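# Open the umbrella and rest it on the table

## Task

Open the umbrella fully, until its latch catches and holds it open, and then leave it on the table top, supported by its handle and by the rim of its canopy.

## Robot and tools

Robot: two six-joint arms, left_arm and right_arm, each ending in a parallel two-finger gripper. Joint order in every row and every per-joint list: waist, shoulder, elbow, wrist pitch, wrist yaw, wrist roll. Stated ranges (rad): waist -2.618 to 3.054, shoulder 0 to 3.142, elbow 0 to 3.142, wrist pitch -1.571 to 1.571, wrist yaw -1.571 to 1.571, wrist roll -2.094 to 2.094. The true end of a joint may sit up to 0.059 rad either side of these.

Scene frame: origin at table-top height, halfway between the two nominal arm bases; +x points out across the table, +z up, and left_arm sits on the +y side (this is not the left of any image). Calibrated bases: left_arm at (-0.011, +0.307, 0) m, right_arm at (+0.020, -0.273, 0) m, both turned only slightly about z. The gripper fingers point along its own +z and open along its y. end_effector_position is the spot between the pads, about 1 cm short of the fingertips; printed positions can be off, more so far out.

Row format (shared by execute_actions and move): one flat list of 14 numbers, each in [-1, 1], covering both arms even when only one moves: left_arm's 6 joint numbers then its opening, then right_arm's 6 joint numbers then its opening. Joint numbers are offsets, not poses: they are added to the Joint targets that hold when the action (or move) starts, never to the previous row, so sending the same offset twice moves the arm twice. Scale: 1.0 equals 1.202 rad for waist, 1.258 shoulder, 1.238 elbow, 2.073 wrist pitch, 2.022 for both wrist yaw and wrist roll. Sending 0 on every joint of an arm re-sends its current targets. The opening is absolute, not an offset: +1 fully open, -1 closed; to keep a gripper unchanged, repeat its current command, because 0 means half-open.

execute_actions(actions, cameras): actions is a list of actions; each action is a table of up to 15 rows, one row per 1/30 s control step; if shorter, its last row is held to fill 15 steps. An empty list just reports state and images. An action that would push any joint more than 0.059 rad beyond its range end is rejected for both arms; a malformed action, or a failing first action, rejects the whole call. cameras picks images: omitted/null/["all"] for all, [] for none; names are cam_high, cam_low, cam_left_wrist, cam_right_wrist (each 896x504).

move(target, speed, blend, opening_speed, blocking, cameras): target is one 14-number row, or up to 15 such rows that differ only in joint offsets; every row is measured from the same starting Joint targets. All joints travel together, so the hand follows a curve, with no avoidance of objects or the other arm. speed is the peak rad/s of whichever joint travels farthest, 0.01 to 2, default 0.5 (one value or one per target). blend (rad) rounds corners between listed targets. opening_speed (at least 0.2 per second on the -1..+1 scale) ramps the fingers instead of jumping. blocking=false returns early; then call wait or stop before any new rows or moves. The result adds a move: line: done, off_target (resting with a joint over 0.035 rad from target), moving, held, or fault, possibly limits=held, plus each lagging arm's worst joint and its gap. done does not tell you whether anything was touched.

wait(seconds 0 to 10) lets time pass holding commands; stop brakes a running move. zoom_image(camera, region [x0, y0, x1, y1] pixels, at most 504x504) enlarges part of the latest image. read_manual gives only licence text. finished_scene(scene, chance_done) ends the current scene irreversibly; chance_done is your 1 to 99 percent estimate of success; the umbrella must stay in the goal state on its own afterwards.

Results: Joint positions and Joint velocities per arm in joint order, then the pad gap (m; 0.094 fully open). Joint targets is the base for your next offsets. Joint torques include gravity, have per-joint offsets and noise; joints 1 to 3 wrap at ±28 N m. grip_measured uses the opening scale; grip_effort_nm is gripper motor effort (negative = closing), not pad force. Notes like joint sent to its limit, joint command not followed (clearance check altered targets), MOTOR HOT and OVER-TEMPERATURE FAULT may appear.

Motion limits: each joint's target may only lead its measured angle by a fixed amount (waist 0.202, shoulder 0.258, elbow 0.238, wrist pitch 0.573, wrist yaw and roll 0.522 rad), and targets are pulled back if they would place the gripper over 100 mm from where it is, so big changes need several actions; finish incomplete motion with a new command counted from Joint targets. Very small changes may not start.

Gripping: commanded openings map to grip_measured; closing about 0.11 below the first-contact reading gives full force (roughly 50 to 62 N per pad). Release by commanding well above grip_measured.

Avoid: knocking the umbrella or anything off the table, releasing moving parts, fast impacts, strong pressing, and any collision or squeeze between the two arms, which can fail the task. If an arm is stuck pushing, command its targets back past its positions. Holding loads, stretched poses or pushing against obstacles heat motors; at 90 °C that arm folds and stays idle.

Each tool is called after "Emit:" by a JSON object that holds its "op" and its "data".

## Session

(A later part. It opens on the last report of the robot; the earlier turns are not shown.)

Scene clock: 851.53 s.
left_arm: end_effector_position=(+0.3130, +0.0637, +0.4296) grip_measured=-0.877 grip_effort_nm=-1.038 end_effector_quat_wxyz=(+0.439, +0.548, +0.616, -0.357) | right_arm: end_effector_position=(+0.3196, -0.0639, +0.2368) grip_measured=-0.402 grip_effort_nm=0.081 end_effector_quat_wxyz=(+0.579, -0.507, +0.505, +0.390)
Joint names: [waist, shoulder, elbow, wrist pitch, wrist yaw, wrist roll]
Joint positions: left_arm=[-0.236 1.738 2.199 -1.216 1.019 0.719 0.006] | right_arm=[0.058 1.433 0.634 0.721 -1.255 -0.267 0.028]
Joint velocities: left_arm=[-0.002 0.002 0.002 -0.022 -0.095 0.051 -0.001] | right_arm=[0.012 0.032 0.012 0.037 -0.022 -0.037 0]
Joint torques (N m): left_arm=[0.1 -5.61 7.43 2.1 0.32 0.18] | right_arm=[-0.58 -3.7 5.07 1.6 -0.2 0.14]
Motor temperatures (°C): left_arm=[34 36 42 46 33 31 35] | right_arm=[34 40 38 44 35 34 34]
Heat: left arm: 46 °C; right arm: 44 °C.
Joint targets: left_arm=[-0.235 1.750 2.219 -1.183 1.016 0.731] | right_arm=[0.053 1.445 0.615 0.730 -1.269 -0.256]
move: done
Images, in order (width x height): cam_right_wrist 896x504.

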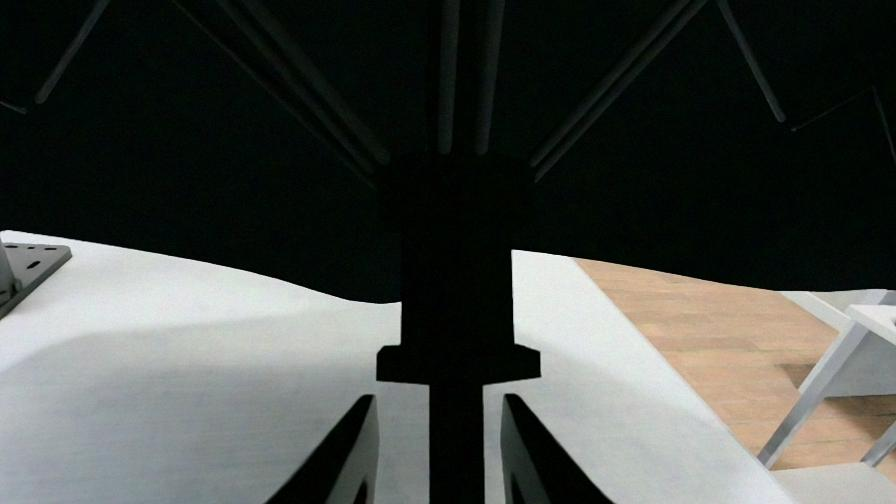

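Emit:
{"op": "move", "data": {"target": [0, 0, 0, 0, 0, 0, -0.93, 0, 0, 0, 0, 0.0227, 0, -0.66], "speed": 0.3, "opening_speed": 0.5, "cameras": ["cam_right_wrist"]}}

Scene clock: 855.80 s.
left_arm: end_effector_position=(+0.3130, +0.0637, +0.4296) grip_measured=-0.877 grip_effort_nm=-1.033 end_effector_quat_wxyz=(+0.439, +0.548, +0.616, -0.357) | right_arm: end_effector_position=(+0.3230, -0.0646, +0.2365) grip_measured=-0.658 grip_effort_nm=-0.149 end_effector_quat_wxyz=(+0.583, -0.502, +0.510, +0.384)
Joint names: [waist, shoulder, elbow, wrist pitch, wrist yaw, wrist roll]
Joint positions: left_arm=[-0.236 1.738 2.199 -1.216 1.019 0.719 0.006] | right_arm=[0.058 1.433 0.634 0.721 -1.235 -0.267 0.016]
Joint velocities: left_arm=[-0.007 -0.007 -0.007 -0.037 0.051 -0.007 -0.001] | right_arm=[-0.002 0.007 -0.022 0.022 -0.081 -0.007 0]
Joint torques (N m): left_arm=[0.13 -5.59 7.42 2.1 0.32 0.18] | right_arm=[-0.54 -3.66 5.14 1.6 0.07 0.13]
Motor temperatures (°C): left_arm=[34 36 42 46 33 31 35] | right_arm=[34 40 38 44 34 34 34]
Heat: left arm: 46 °C; right arm: 44 °C.
Joint targets: left_arm=[-0.235 1.750 2.219 -1.183 1.016 0.731] | right_arm=[0.053 1.445 0.615 0.730 -1.224 -0.256]
move: done
Images, in order (width x height): cam_right_wrist 896x504.

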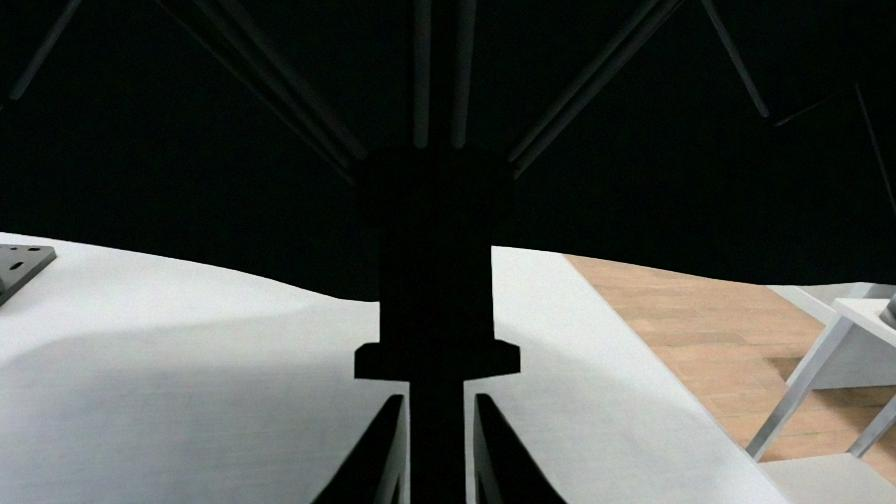

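Emit:
{"op": "move", "data": {"target": [[-0.0050, 0.0103, -0.0078, -0.0119, -0.0077, 0, -0.93, 0.0333, -0.0509, 0.0582, -0.0063, 0.0061, 0.0022, -0.66], [-0.0221, 0.0459, -0.0351, -0.0535, -0.0346, 0, -0.93, 0.0824, -0.0974, 0.1191, 0.0357, -0.0020, 0.0049, -0.66]], "speed": 0.08}}

Scene clock: 868.17 s.
left_arm: end_effector_position=(+0.3025, +0.0594, +0.4297) grip_measured=-0.878 grip_effort_nm=-1.033 end_effector_quat_wxyz=(+0.425, +0.550, +0.608, -0.383) | right_arm: end_effector_position=(+0.3128, -0.0474, +0.2609) grip_measured=-0.658 grip_effort_nm=-0.139 end_effector_quat_wxyz=(+0.588, -0.515, +0.489, +0.387)
Joint names: [waist, shoulder, elbow, wrist pitch, wrist yaw, wrist roll]
Joint positions: left_arm=[-0.243 1.741 2.199 -1.249 1.065 0.725 0.006] | right_arm=[0.12 1.382 0.674 0.685 -1.208 -0.252 0.016]
Joint velocities: left_arm=[0.007 -0.012 0.002 -0.051 -0.081 0.022 0.001] | right_arm=[-0.017 0.017 0.007 0.037 -0.037 0.037 0]
Joint torques (N m): left_arm=[-1.55 -1.73 3.95 1.22 -0.78 0.09] | right_arm=[3.19 -9.28 14.99 2.65 -0.25 0.08]
Motor temperatures (°C): left_arm=[34 36 42 46 33 31 35] | right_arm=[34 39 38 45 34 34 34]
Heat: left arm: 46 °C; right arm: 45 °C.
Joint targets: left_arm=[-0.262 1.808 2.175 -1.294 0.946 0.731] | right_arm=[0.152 1.322 0.762 0.804 -1.228 -0.245]
move: off_target (left_arm, right_arm); left_arm: the wrist yaw is farthest, 0.119 rad from its target; right_arm: the wrist pitch is farthest, 0.119 rad from its target

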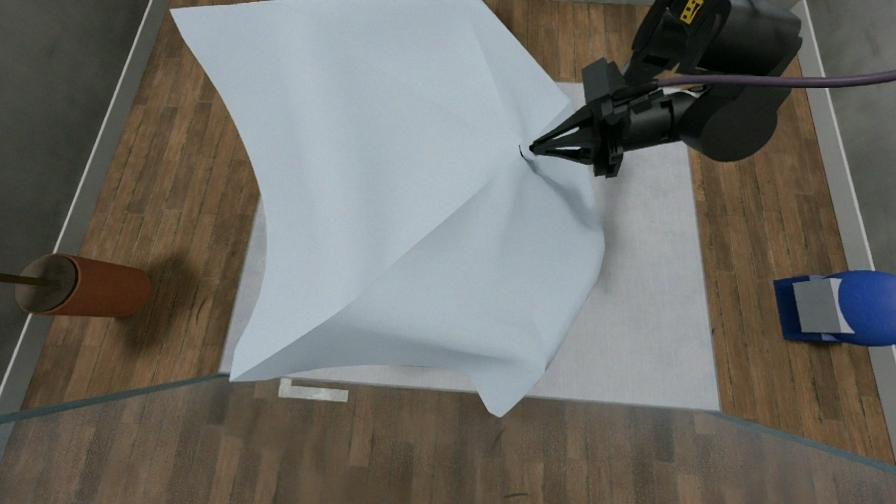

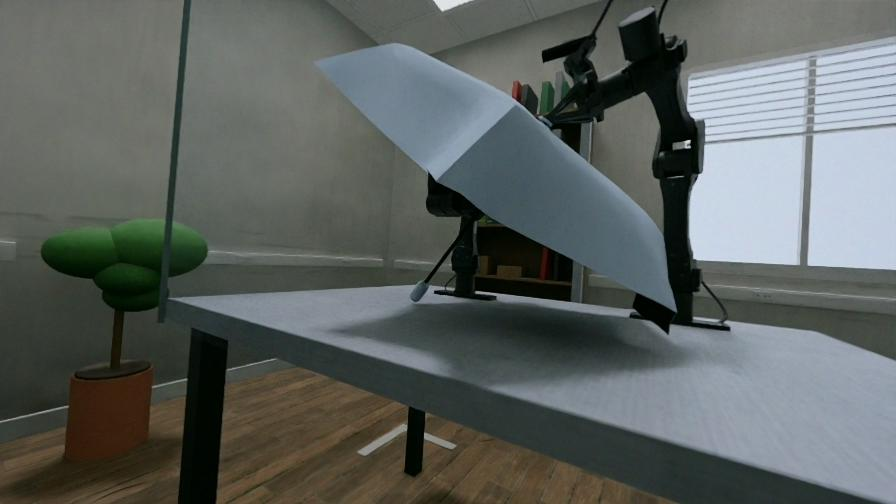

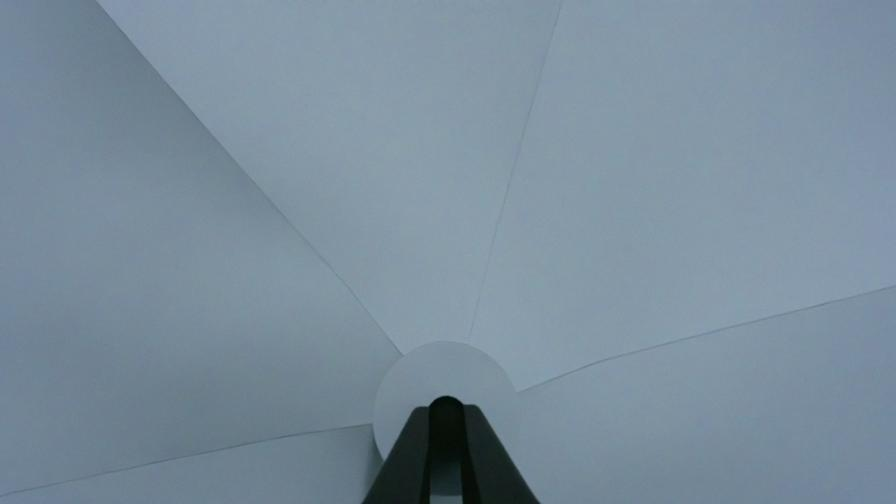

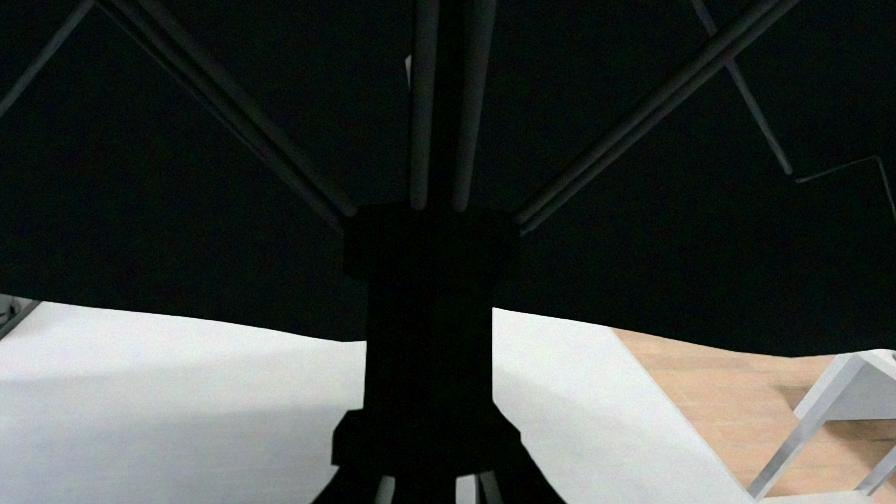

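Emit:
{"op": "zoom_image", "data": {"camera": "cam_right_wrist", "region": [280, 380, 600, 504]}}

Scaled by 1.575 from the camera's 896x504 image, which has a finer 1280x720 frame.

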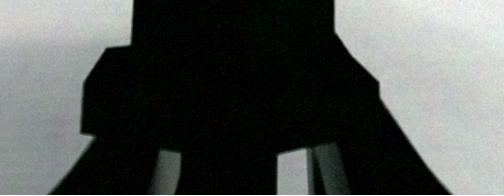

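Emit:
{"op": "move", "data": {"target": [-0.0083, 0.0294, -0.0299, -0.0159, -0.0544, 0, -0.93, 0.0377, -0.0107, 0.0818, 0.0222, 0.0017, 0.0106, -0.66], "speed": 0.06}}

Scene clock: 904.20 s.
left_arm: end_effector_position=(+0.3004, +0.0590, +0.4319) grip_measured=-0.878 grip_effort_nm=-1.033 end_effector_quat_wxyz=(+0.425, +0.549, +0.606, -0.388) | right_arm: end_effector_position=(+0.3078, -0.0372, +0.2762) grip_measured=-0.658 grip_effort_nm=-0.134 end_effector_quat_wxyz=(+0.582, -0.529, +0.470, +0.400)
Joint names: [waist, shoulder, elbow, wrist pitch, wrist yaw, wrist roll]
Joint positions: left_arm=[-0.243 1.741 2.204 -1.253 1.076 0.721 0.006] | right_arm=[0.149 1.382 0.729 0.651 -1.231 -0.244 0.016]
Joint velocities: left_arm=[-0.002 -0.002 -0.002 0.022 -0.007 0.051 0.001] | right_arm=[-0.012 0.002 -0.007 -0.007 -0.022 0.022 0]
Joint torques (N m): left_arm=[-2.39 1.01 0.76 0.95 -1.94 0.16] | right_arm=[4.72 -10.3 19.08 3.35 0.04 0.23]
Motor temperatures (°C): left_arm=[34 35 40 43 33 31 35] | right_arm=[35 41 42 51 34 34 34]
Heat: left arm: 43 °C; right arm: 51 °C.
Joint targets: left_arm=[-0.271 1.843 2.139 -1.326 0.839 0.731] | right_arm=[0.196 1.310 0.861 0.846 -1.224 -0.224]
move: off_target (left_arm, right_arm); left_arm: the wrist yaw is farthest, 0.240 rad from its target; right_arm: the wrist pitch is farthest, 0.199 rad from its target

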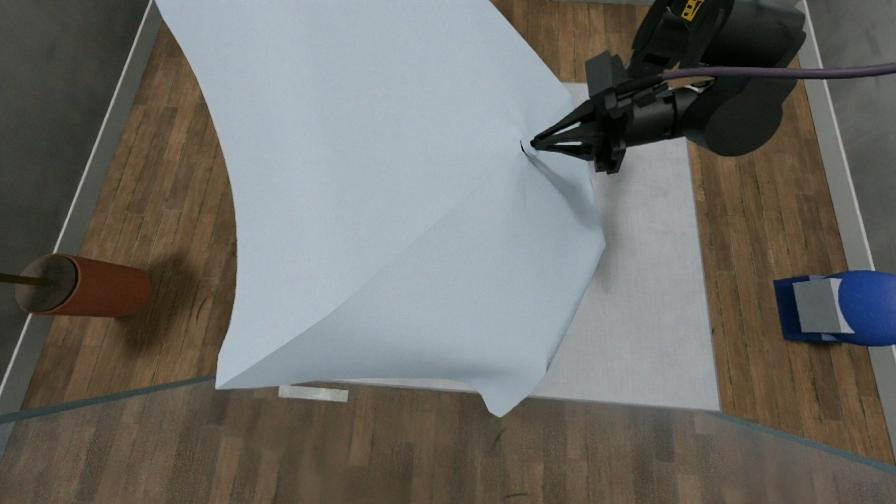

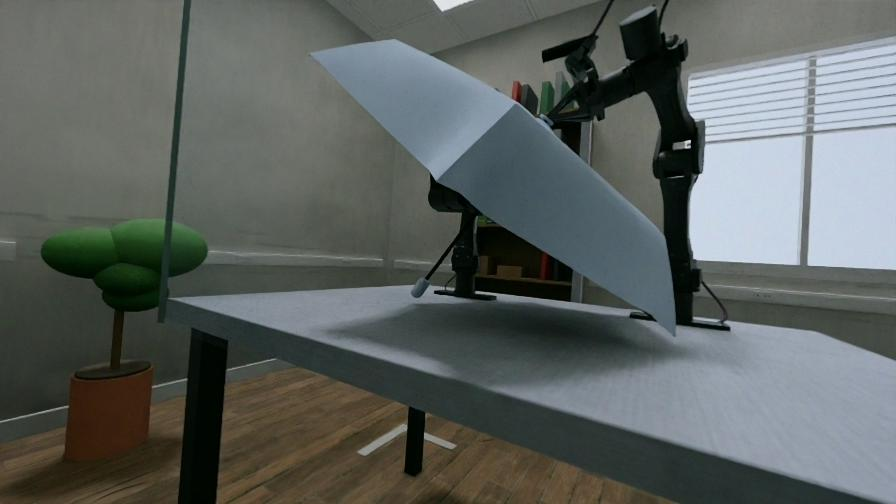

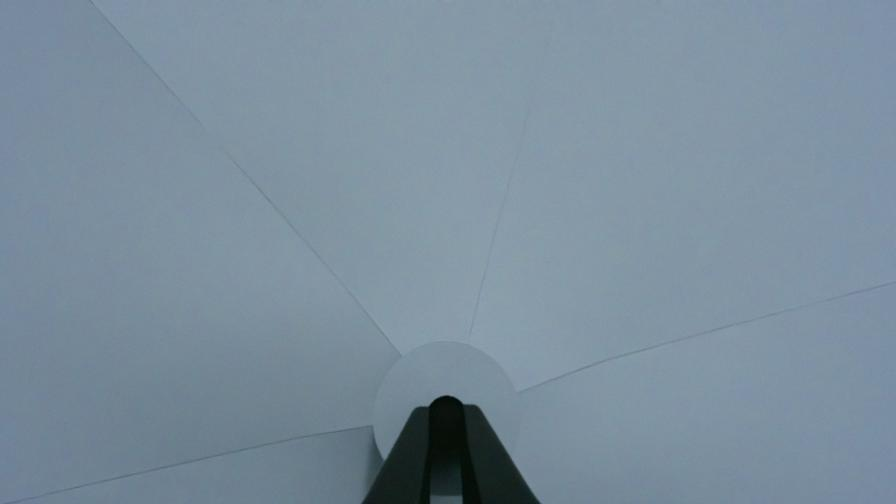

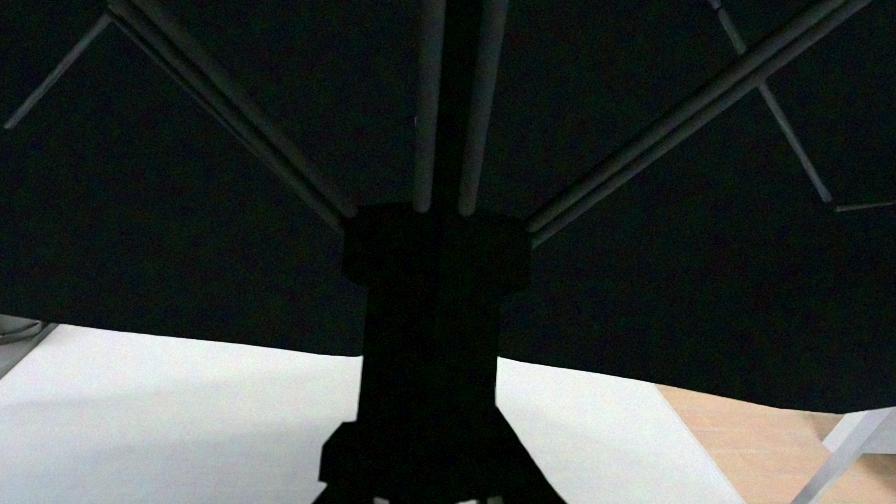

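Emit:
{"op": "move", "data": {"target": [-0.0042, 0.0262, -0.0315, -0.0024, 0.0030, 0, -0.93, 0.0547, -0.0290, 0.1238, -0.0880, 0.0502, -0.0162, -0.66], "speed": 0.07}}

Scene clock: 930.50 s.
left_arm: end_effector_position=(+0.2990, +0.0578, +0.4351) grip_measured=-0.878 grip_effort_nm=-1.038 end_effector_quat_wxyz=(+0.428, +0.551, +0.598, -0.394) | right_arm: end_effector_position=(+0.3039, -0.0220, +0.2724) grip_measured=-0.658 grip_effort_nm=-0.139 end_effector_quat_wxyz=(+0.531, -0.524, +0.507, +0.432)
Joint names: [waist, shoulder, elbow, wrist pitch, wrist yaw, wrist roll]
Joint positions: left_arm=[-0.243 1.741 2.204 -1.243 1.095 0.721 0.006] | right_arm=[0.198 1.382 0.812 0.391 -1.215 -0.287 0.016]
Joint velocities: left_arm=[-0.017 0.002 -0.002 -0.081 0.066 0.022 -0.001] | right_arm=[-0.022 -0.012 -0.002 -0.037 -0.007 -0.051 -0.001]
Joint torques (N m): left_arm=[-2.19 1.22 -0.47 1 -1.53 0.13] | right_arm=[4.16 -10.41 19.38 3.24 0.55 0.22]
Motor temperatures (°C): left_arm=[34 35 40 41 37 31 35] | right_arm=[35 41 48 58 34 34 34]
Heat: left arm: 41 °C; right arm: 58 °C.
Joint targets: left_arm=[-0.269 1.846 2.123 -1.311 0.900 0.729] | right_arm=[0.240 1.311 0.945 0.570 -1.155 -0.267]
move: off_target (left_arm, right_arm); left_arm: the wrist yaw is farthest, 0.250 rad from its target; right_arm: the wrist pitch is farthest, 0.273 rad from its target

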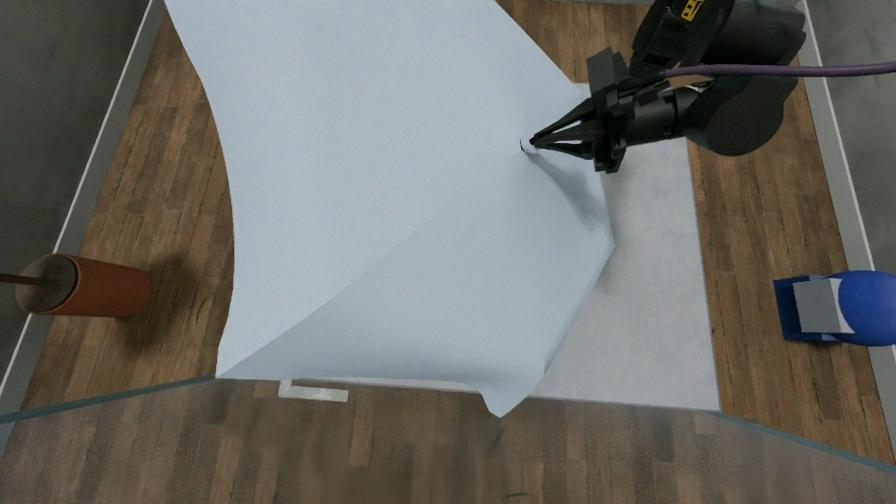

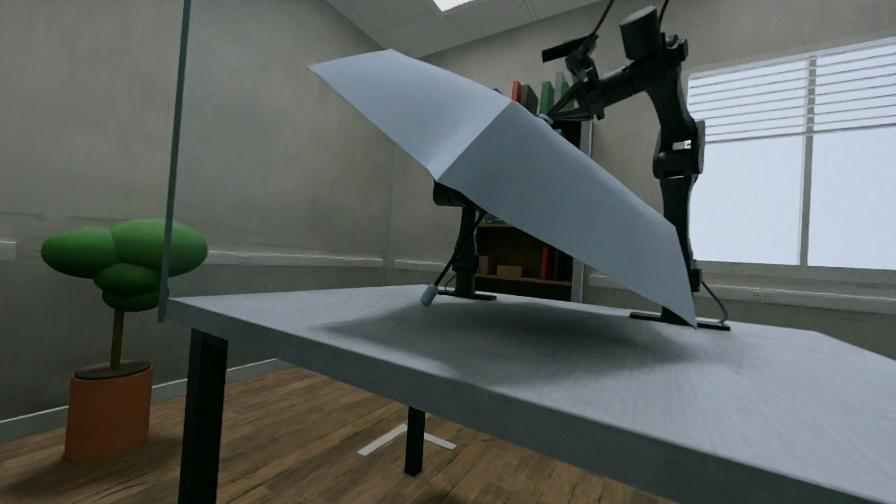

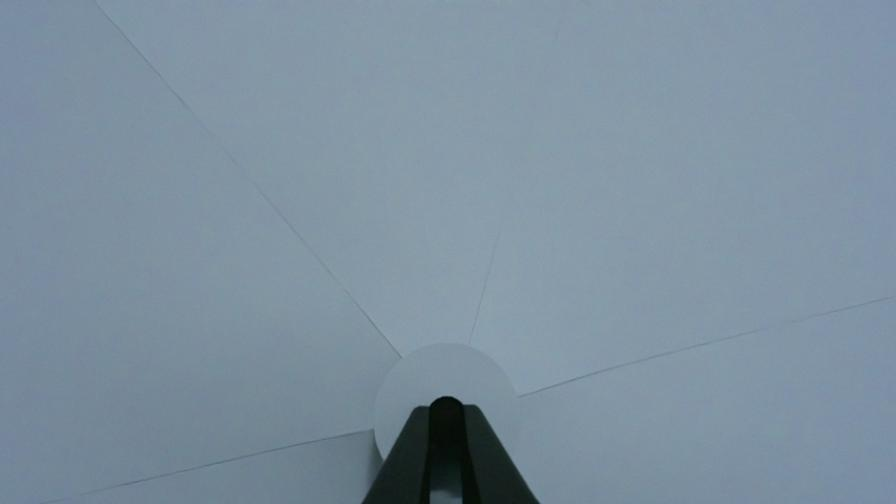

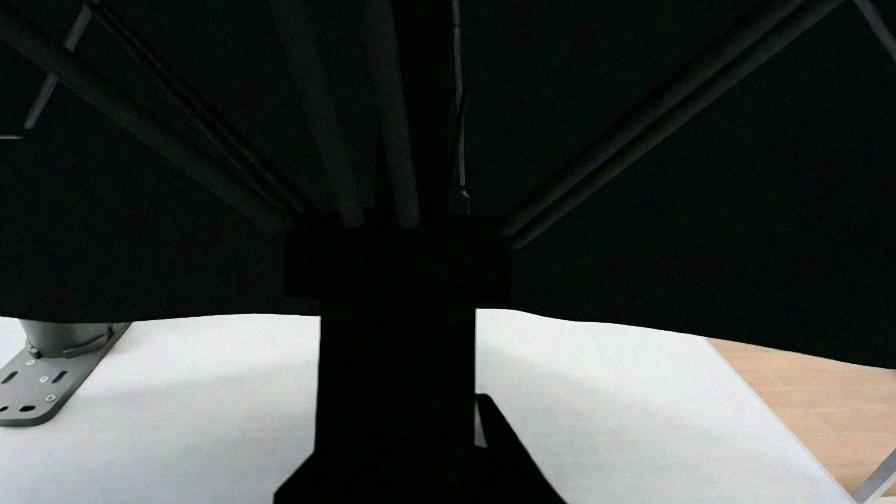

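Emit:
{"op": "zoom_image", "data": {"camera": "cam_low", "region": [560, 160, 780, 350]}}

Emit:
{"op": "zoom_image", "data": {"camera": "cam_right_wrist", "region": [0, 0, 500, 504]}}

Scaled by 2.291 from the camera's 896x504 image, which has a finer 1280x720 frame.

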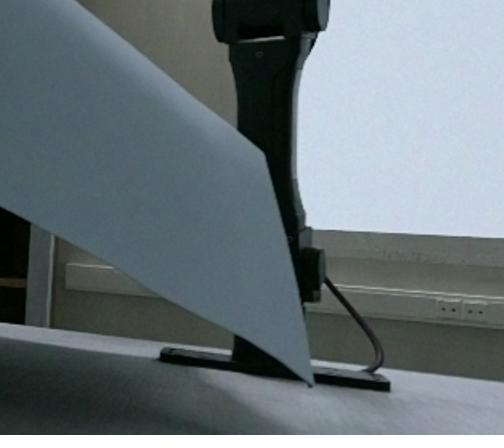

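Scaled by 1.000.

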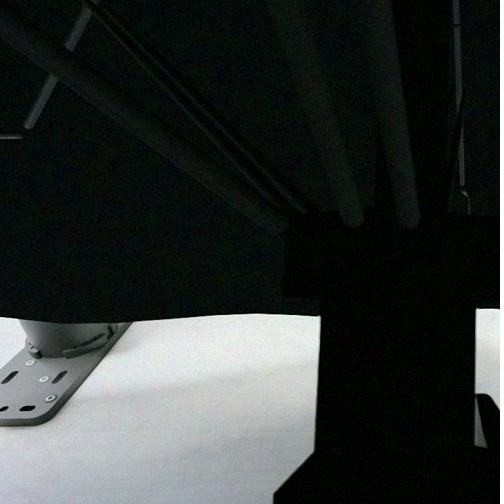

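Emit:
{"op": "zoom_image", "data": {"camera": "cam_high", "region": [460, 0, 660, 270]}}

Scaled by 1.867 from the camera's 896x504 image, which has a finer 1280x720 frame.

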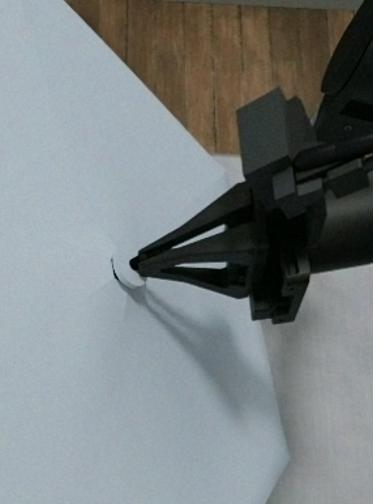

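Emit:
{"op": "zoom_image", "data": {"camera": "cam_right_wrist", "region": [200, 0, 560, 250]}}

Scaled by 1.400 from the camera's 896x504 image, which has a finer 1280x720 frame.

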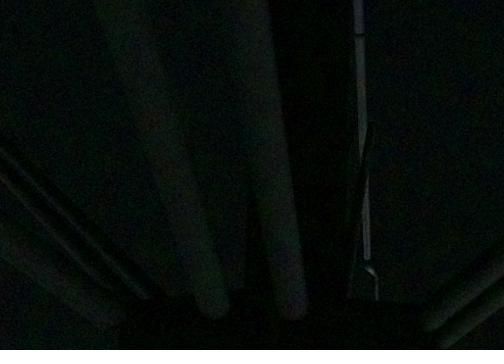

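Emit:
{"op": "execute_actions", "data": {"actions": []}}

Scene clock: 1062.43 s.
left_arm: end_effector_position=(+0.2990, +0.0578, +0.4351) grip_measured=-0.878 grip_effort_nm=-1.033 end_effector_quat_wxyz=(+0.428, +0.551, +0.598, -0.394) | right_arm: end_effector_position=(+0.3039, -0.0220, +0.2723) grip_measured=-0.658 grip_effort_nm=-0.125 end_effector_quat_wxyz=(+0.531, -0.524, +0.507, +0.432)
Joint names: [waist, shoulder, elbow, wrist pitch, wrist yaw, wrist roll]
Joint positions: left_arm=[-0.243 1.741 2.204 -1.243 1.095 0.721 0.006] | right_arm=[0.198 1.382 0.812 0.39 -1.215 -0.287 0.016]
Joint velocities: left_arm=[0.012 -0.007 0.012 0.081 0.022 -0.051 0] | right_arm=[0.002 -0.002 0.002 -0.022 0.007 -0.037 0]
Joint torques (N m): left_arm=[-2.21 1.24 -0.47 1 -1.52 0.13] | right_arm=[4.18 -10.39 19.34 3.24 0.54 0.21]
Motor temperatures (°C): left_arm=[34 35 39 38 39 31 35] | right_arm=[35 42 49 78 34 34 34]
Heat: left arm: 39 °C; right arm: 78 °C. Fold the right arm in close to its base, or ease its load, before you think long.
Joint targets: left_arm=[-0.269 1.846 2.123 -1.311 0.900 0.729] | right_arm=[0.240 1.311 0.944 0.570 -1.155 -0.267]
Tool commands: left_gripper/opening=-0.93 right_gripper/opening=-0.66
MOTOR HOT: the wrist pitch of the right arm reports 78 °C; the controller's stop level is 90 °C. To cool a motor, set the load down, stop pushing, or move to a pose that needs little force.

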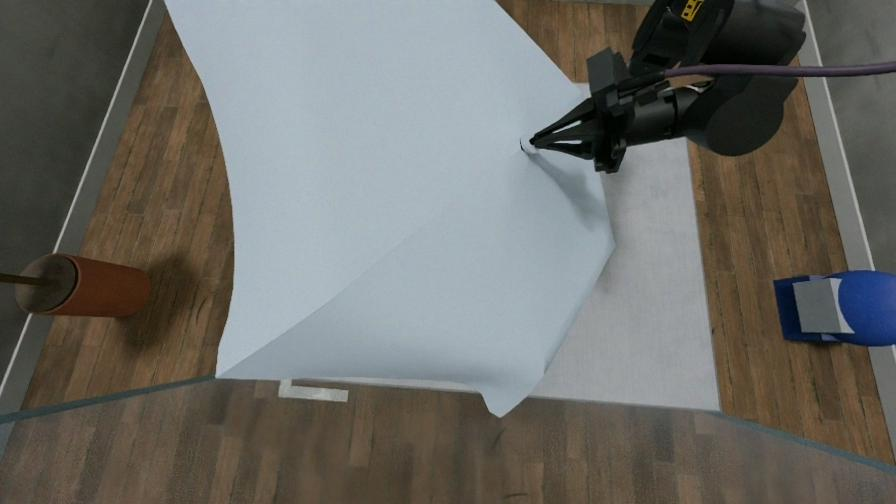

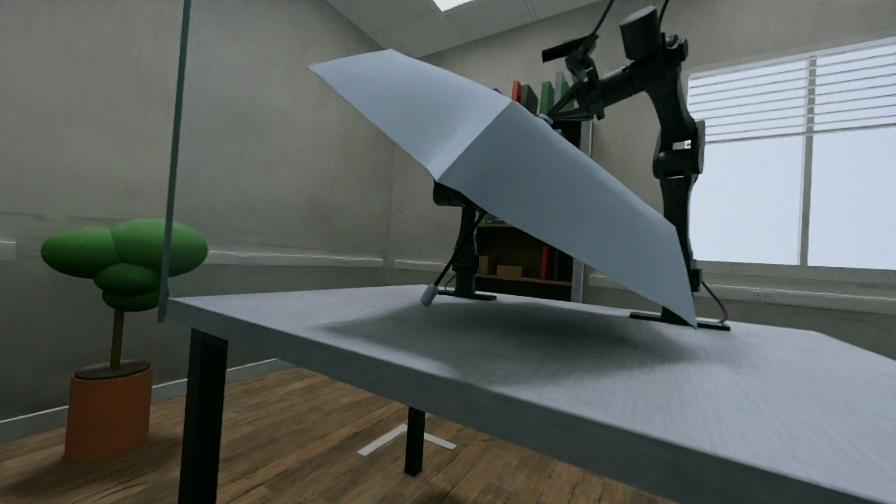

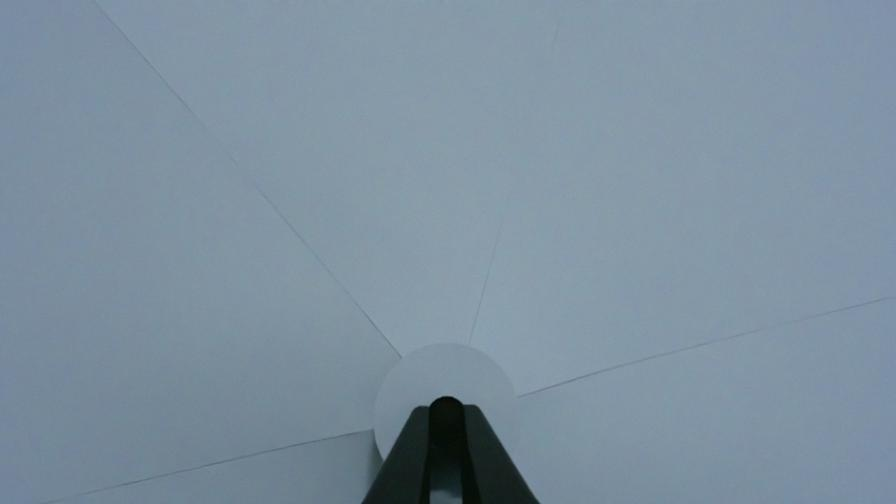

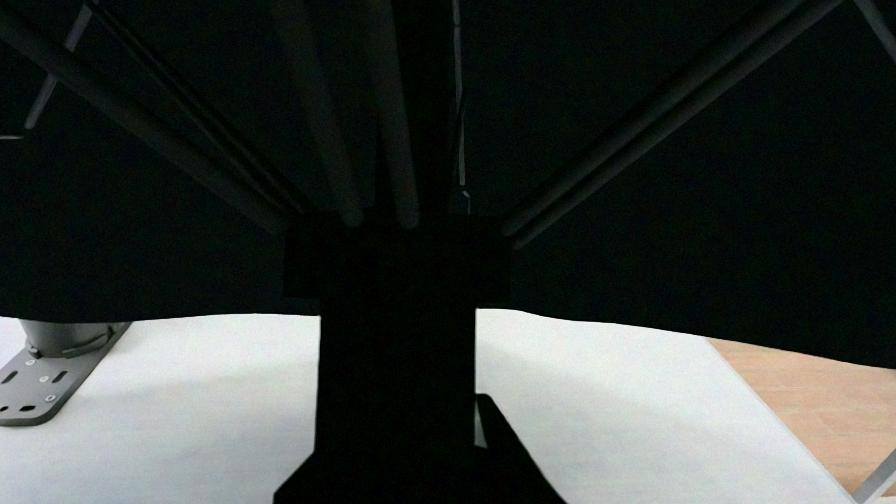

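Emit:
{"op": "move", "data": {"target": [0.0283, -0.0763, 0.0775, 0.0617, 0.0574, 0.001, -0.93, -0.1556, 0.1065, -0.2658, 0.0772, -0.0341, 0.0054, -0.55], "speed": 0.18, "cameras": ["cam_right_wrist", "cam_low"]}}

Scene clock: 1143.60 s.
left_arm: end_effector_position=(+0.3100, +0.0583, +0.4287) grip_measured=-0.879 grip_effort_nm=-1.038 end_effector_quat_wxyz=(+0.433, +0.551, +0.612, -0.366) | right_arm: end_effector_position=(+0.3248, -0.0646, +0.2359) grip_measured=-0.551 grip_effort_nm=0.022 end_effector_quat_wxyz=(+0.584, -0.500, +0.514, +0.381)
Joint names: [waist, shoulder, elbow, wrist pitch, wrist yaw, wrist roll]
Joint positions: left_arm=[-0.249 1.746 2.204 -1.22 1.029 0.717 0.006] | right_arm=[0.06 1.433 0.634 0.718 -1.223 -0.269 0.021]
Joint velocities: left_arm=[-0.007 0.007 -0.007 0.066 0.022 -0.037 0.001] | right_arm=[-0.007 -0.012 0.002 0.022 -0.051 -0.007 0]
Joint torques (N m): left_arm=[1.29 -6.19 7.1 2.12 0.24 0.19] | right_arm=[-0.66 -3.74 5.16 1.62 -0.07 0.13]
Motor temperatures (°C): left_arm=[34 34 38 38 39 31 35] | right_arm=[35 43 50 82 34 34 34]
Heat: left arm: 39 °C; right arm: 82 °C. Fold the right arm in close to its base, or ease its load, before you think long.
Joint targets: left_arm=[-0.235 1.751 2.219 -1.183 1.016 0.731] | right_arm=[0.053 1.445 0.615 0.730 -1.224 -0.256]
MOTOR HOT: still on. The wrist pitch of the right arm reports 82 °C.
move: off_target (left_arm); left_arm: the wrist pitch is farthest, 0.037 rad from its target
Images, in order (width x height): cam_low 896x504, cam_right_wrist 896x504.

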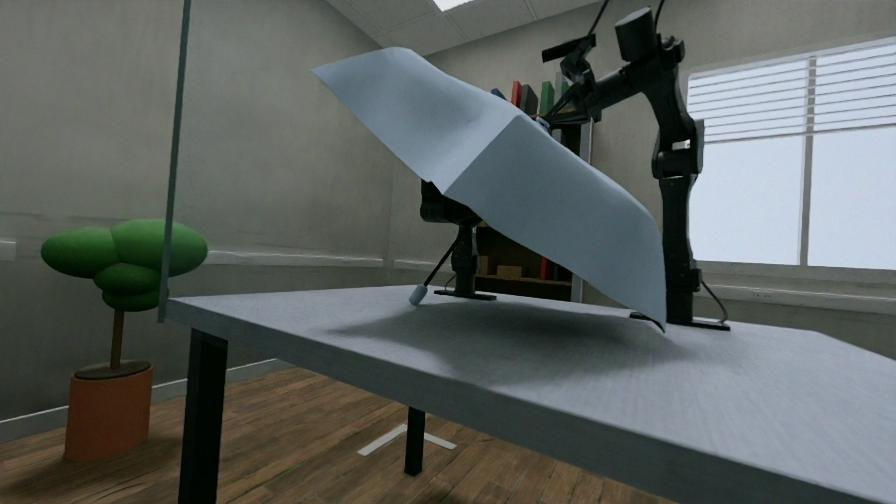

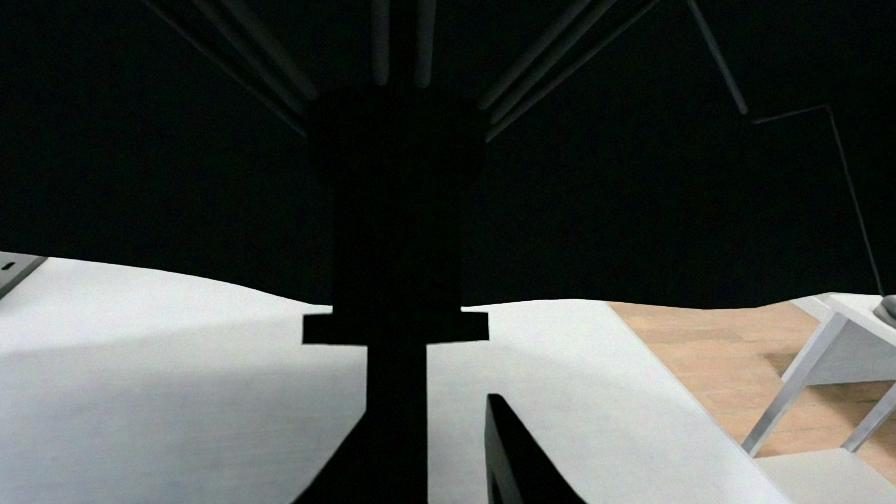

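Emit:
{"op": "move", "data": {"target": [[0,0,0,0,0,0,-0.93,-0.173,-0.0572,0.1171,-0.1322,-0.1172,-0.0356,0.0],[0,0,0,0,0,0,-0.93,-0.4892,-0.4674,0.1858,-0.3546,-0.0772,0.1316,0.0]], "speed": [0.25, 0.5], "blend": [0.05, 0], "cameras": ["cam_high", "cam_low", "cam_right_wrist"]}}

Scene clock: 1266.53 s.
left_arm: end_effector_position=(+0.3126, +0.0608, +0.4279) grip_measured=-0.879 grip_effort_nm=-1.038 end_effector_quat_wxyz=(+0.435, +0.549, +0.616, -0.362) | right_arm: end_effector_position=(+0.2762, -0.2037, +0.3643) grip_measured=-0.002 grip_effort_nm=0.076 end_effector_quat_wxyz=(+0.625, -0.308, +0.639, +0.325)
Joint names: [waist, shoulder, elbow, wrist pitch, wrist yaw, wrist roll]
Joint positions: left_arm=[-0.243 1.746 2.204 -1.22 1.021 0.717 0.006] | right_arm=[-0.529 0.863 0.816 0.014 -1.391 -0.001 0.047]
Joint velocities: left_arm=[-0.007 0.002 -0.012 0.022 -0.037 -0.037 -0.001] | right_arm=[-0.002 0.002 -0.007 0.007 0.022 -0.022 0]
Joint torques (N m): left_arm=[0.73 -6.19 7.12 2.13 0.31 0.2] | right_arm=[-0.55 -1.24 9.94 1.22 0.1 0.12]
Motor temperatures (°C): left_arm=[34 36 39 46 35 31 35] | right_arm=[34 39 44 58 33 34 34]
Heat: left arm: 46 °C; right arm: 58 °C.
Joint targets: left_arm=[-0.235 1.751 2.219 -1.183 1.016 0.731] | right_arm=[-0.535 0.857 0.846 -0.005 -1.379 0.010]
MOTOR HOT: cleared for the motors of the right arm.
move: off_target (left_arm); left_arm: the wrist pitch is farthest, 0.037 rad from its target
Images, in order (width x height): cam_high 896x504, cam_low 896x504, cam_right_wrist 896x504.

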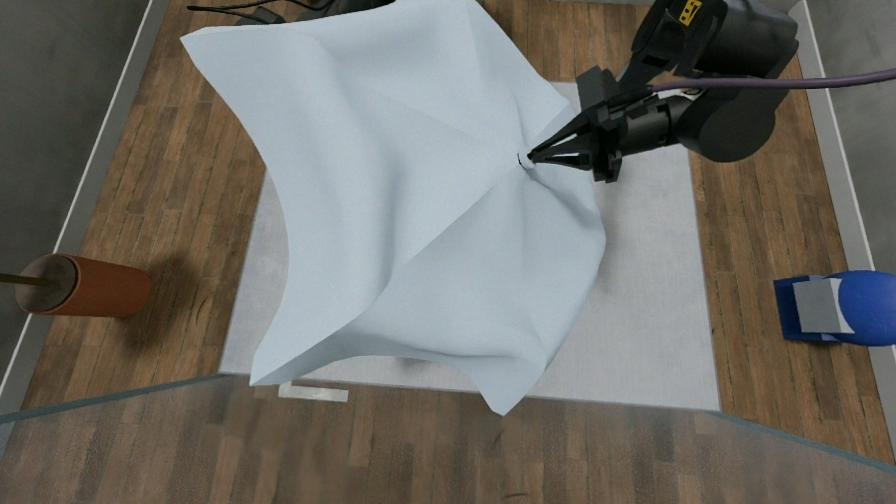

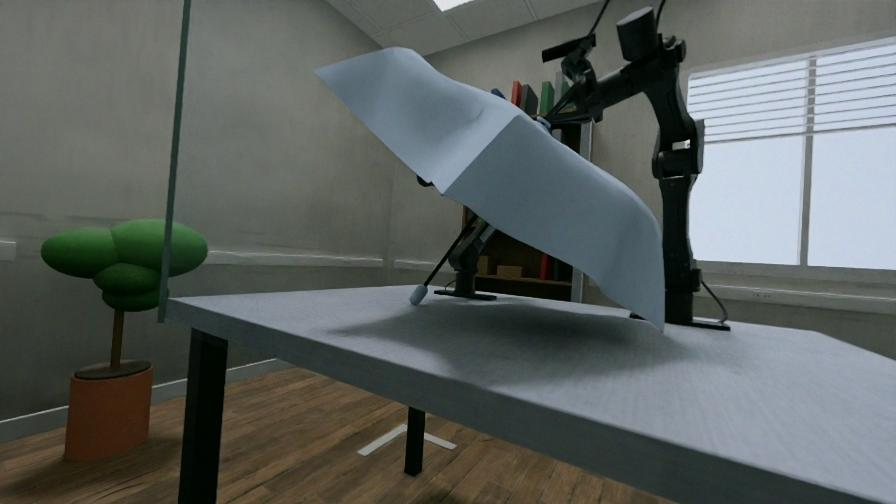

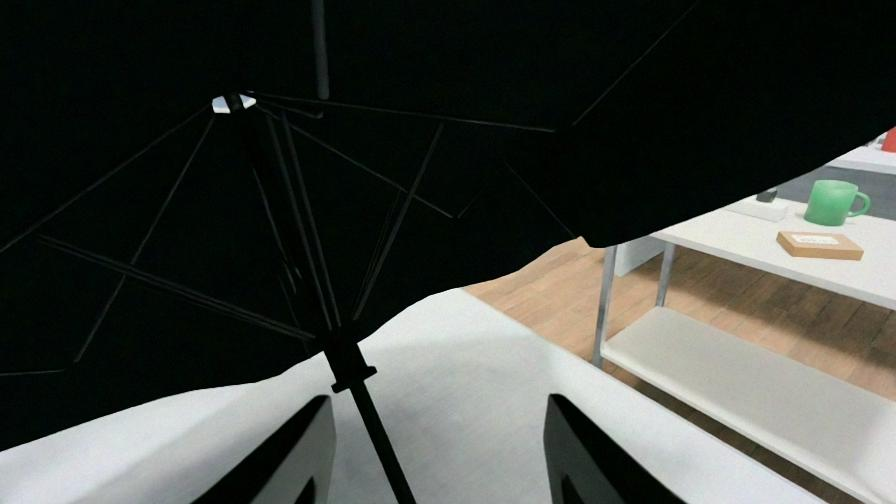

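Emit:
{"op": "move", "data": {"target": [0.0499, -0.3935, -0.4952, 0.2272, 0.094, -0.1662, -0.93, 0, 0, 0, 0, 0, 0, 0.0], "speed": 0.3, "cameras": ["cam_high", "cam_low", "cam_right_wrist"]}}

Scene clock: 1398.10 s.
left_arm: end_effector_position=(+0.2389, +0.0903, +0.4511) grip_measured=-0.879 grip_effort_nm=-1.033 end_effector_quat_wxyz=(+0.506, +0.496, +0.580, -0.402) | right_arm: end_effector_position=(+0.2762, -0.2038, +0.3642) grip_measured=-0.002 grip_effort_nm=0.081 end_effector_quat_wxyz=(+0.625, -0.307, +0.639, +0.326)
Joint names: [waist, shoulder, elbow, wrist pitch, wrist yaw, wrist roll]
Joint positions: left_arm=[-0.178 1.282 1.616 -0.745 1.145 0.414 0.006] | right_arm=[-0.529 0.863 0.816 0.013 -1.391 0 0.047]
Joint velocities: left_arm=[-0.017 -0.002 0.002 -0.081 0.022 -0.007 0] | right_arm=[-0.007 -0.017 0.002 -0.007 -0.066 -0.081 0]
Joint torques (N m): left_arm=[0.27 -5.23 5.7 2.26 0.85 -0.17] | right_arm=[-0.57 -1.29 9.95 1.25 0.1 0.11]
Motor temperatures (°C): left_arm=[34 36 40 48 34 31 35] | right_arm=[34 37 46 46 33 34 34]
Heat: left arm: 48 °C; right arm: 46 °C.
Joint targets: left_arm=[-0.175 1.256 1.606 -0.713 1.206 0.395] | right_arm=[-0.535 0.857 0.846 -0.005 -1.380 0.010]
move: off_target (left_arm); left_arm: the wrist yaw is farthest, 0.061 rad from its target
Images, in order (width x height): cam_high 896x504, cam_low 896x504, cam_right_wrist 896x504.

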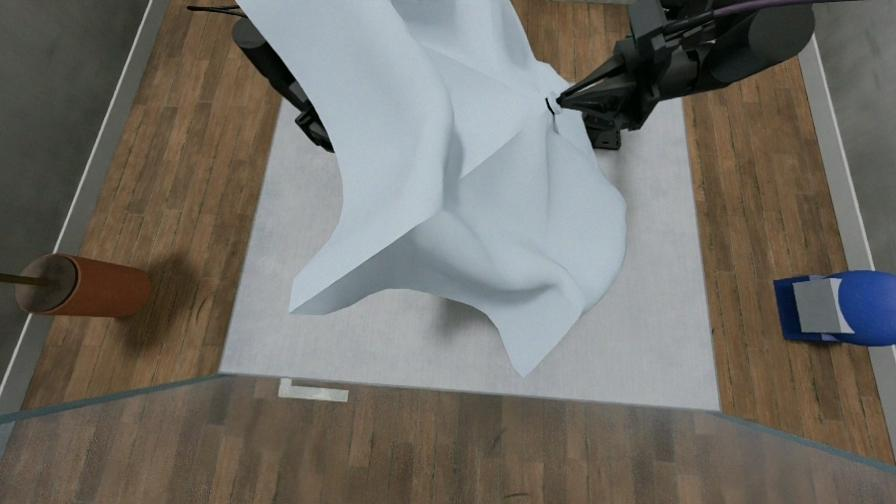

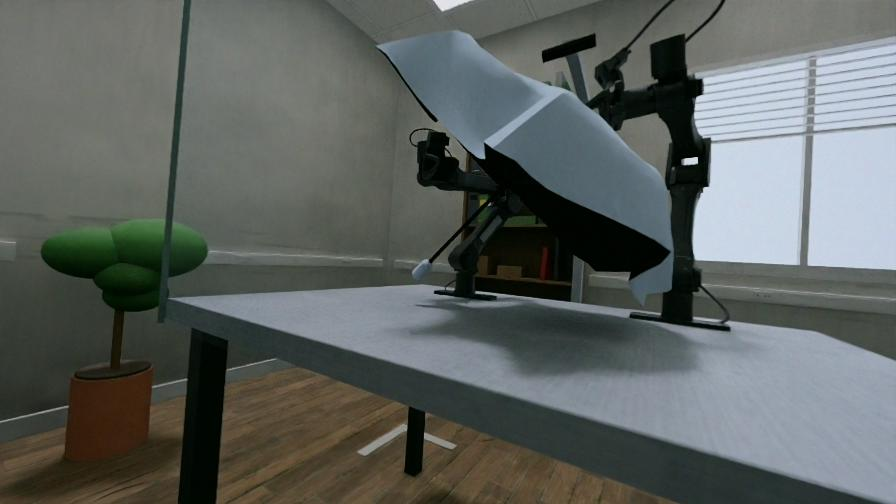

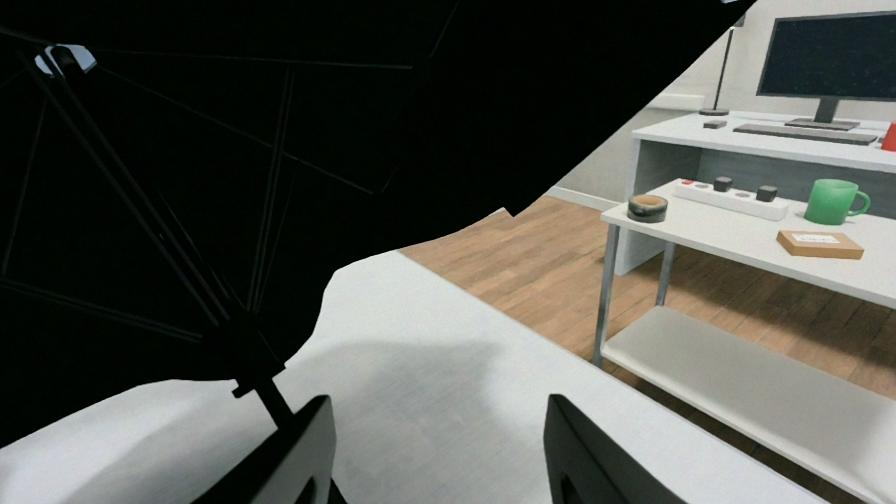

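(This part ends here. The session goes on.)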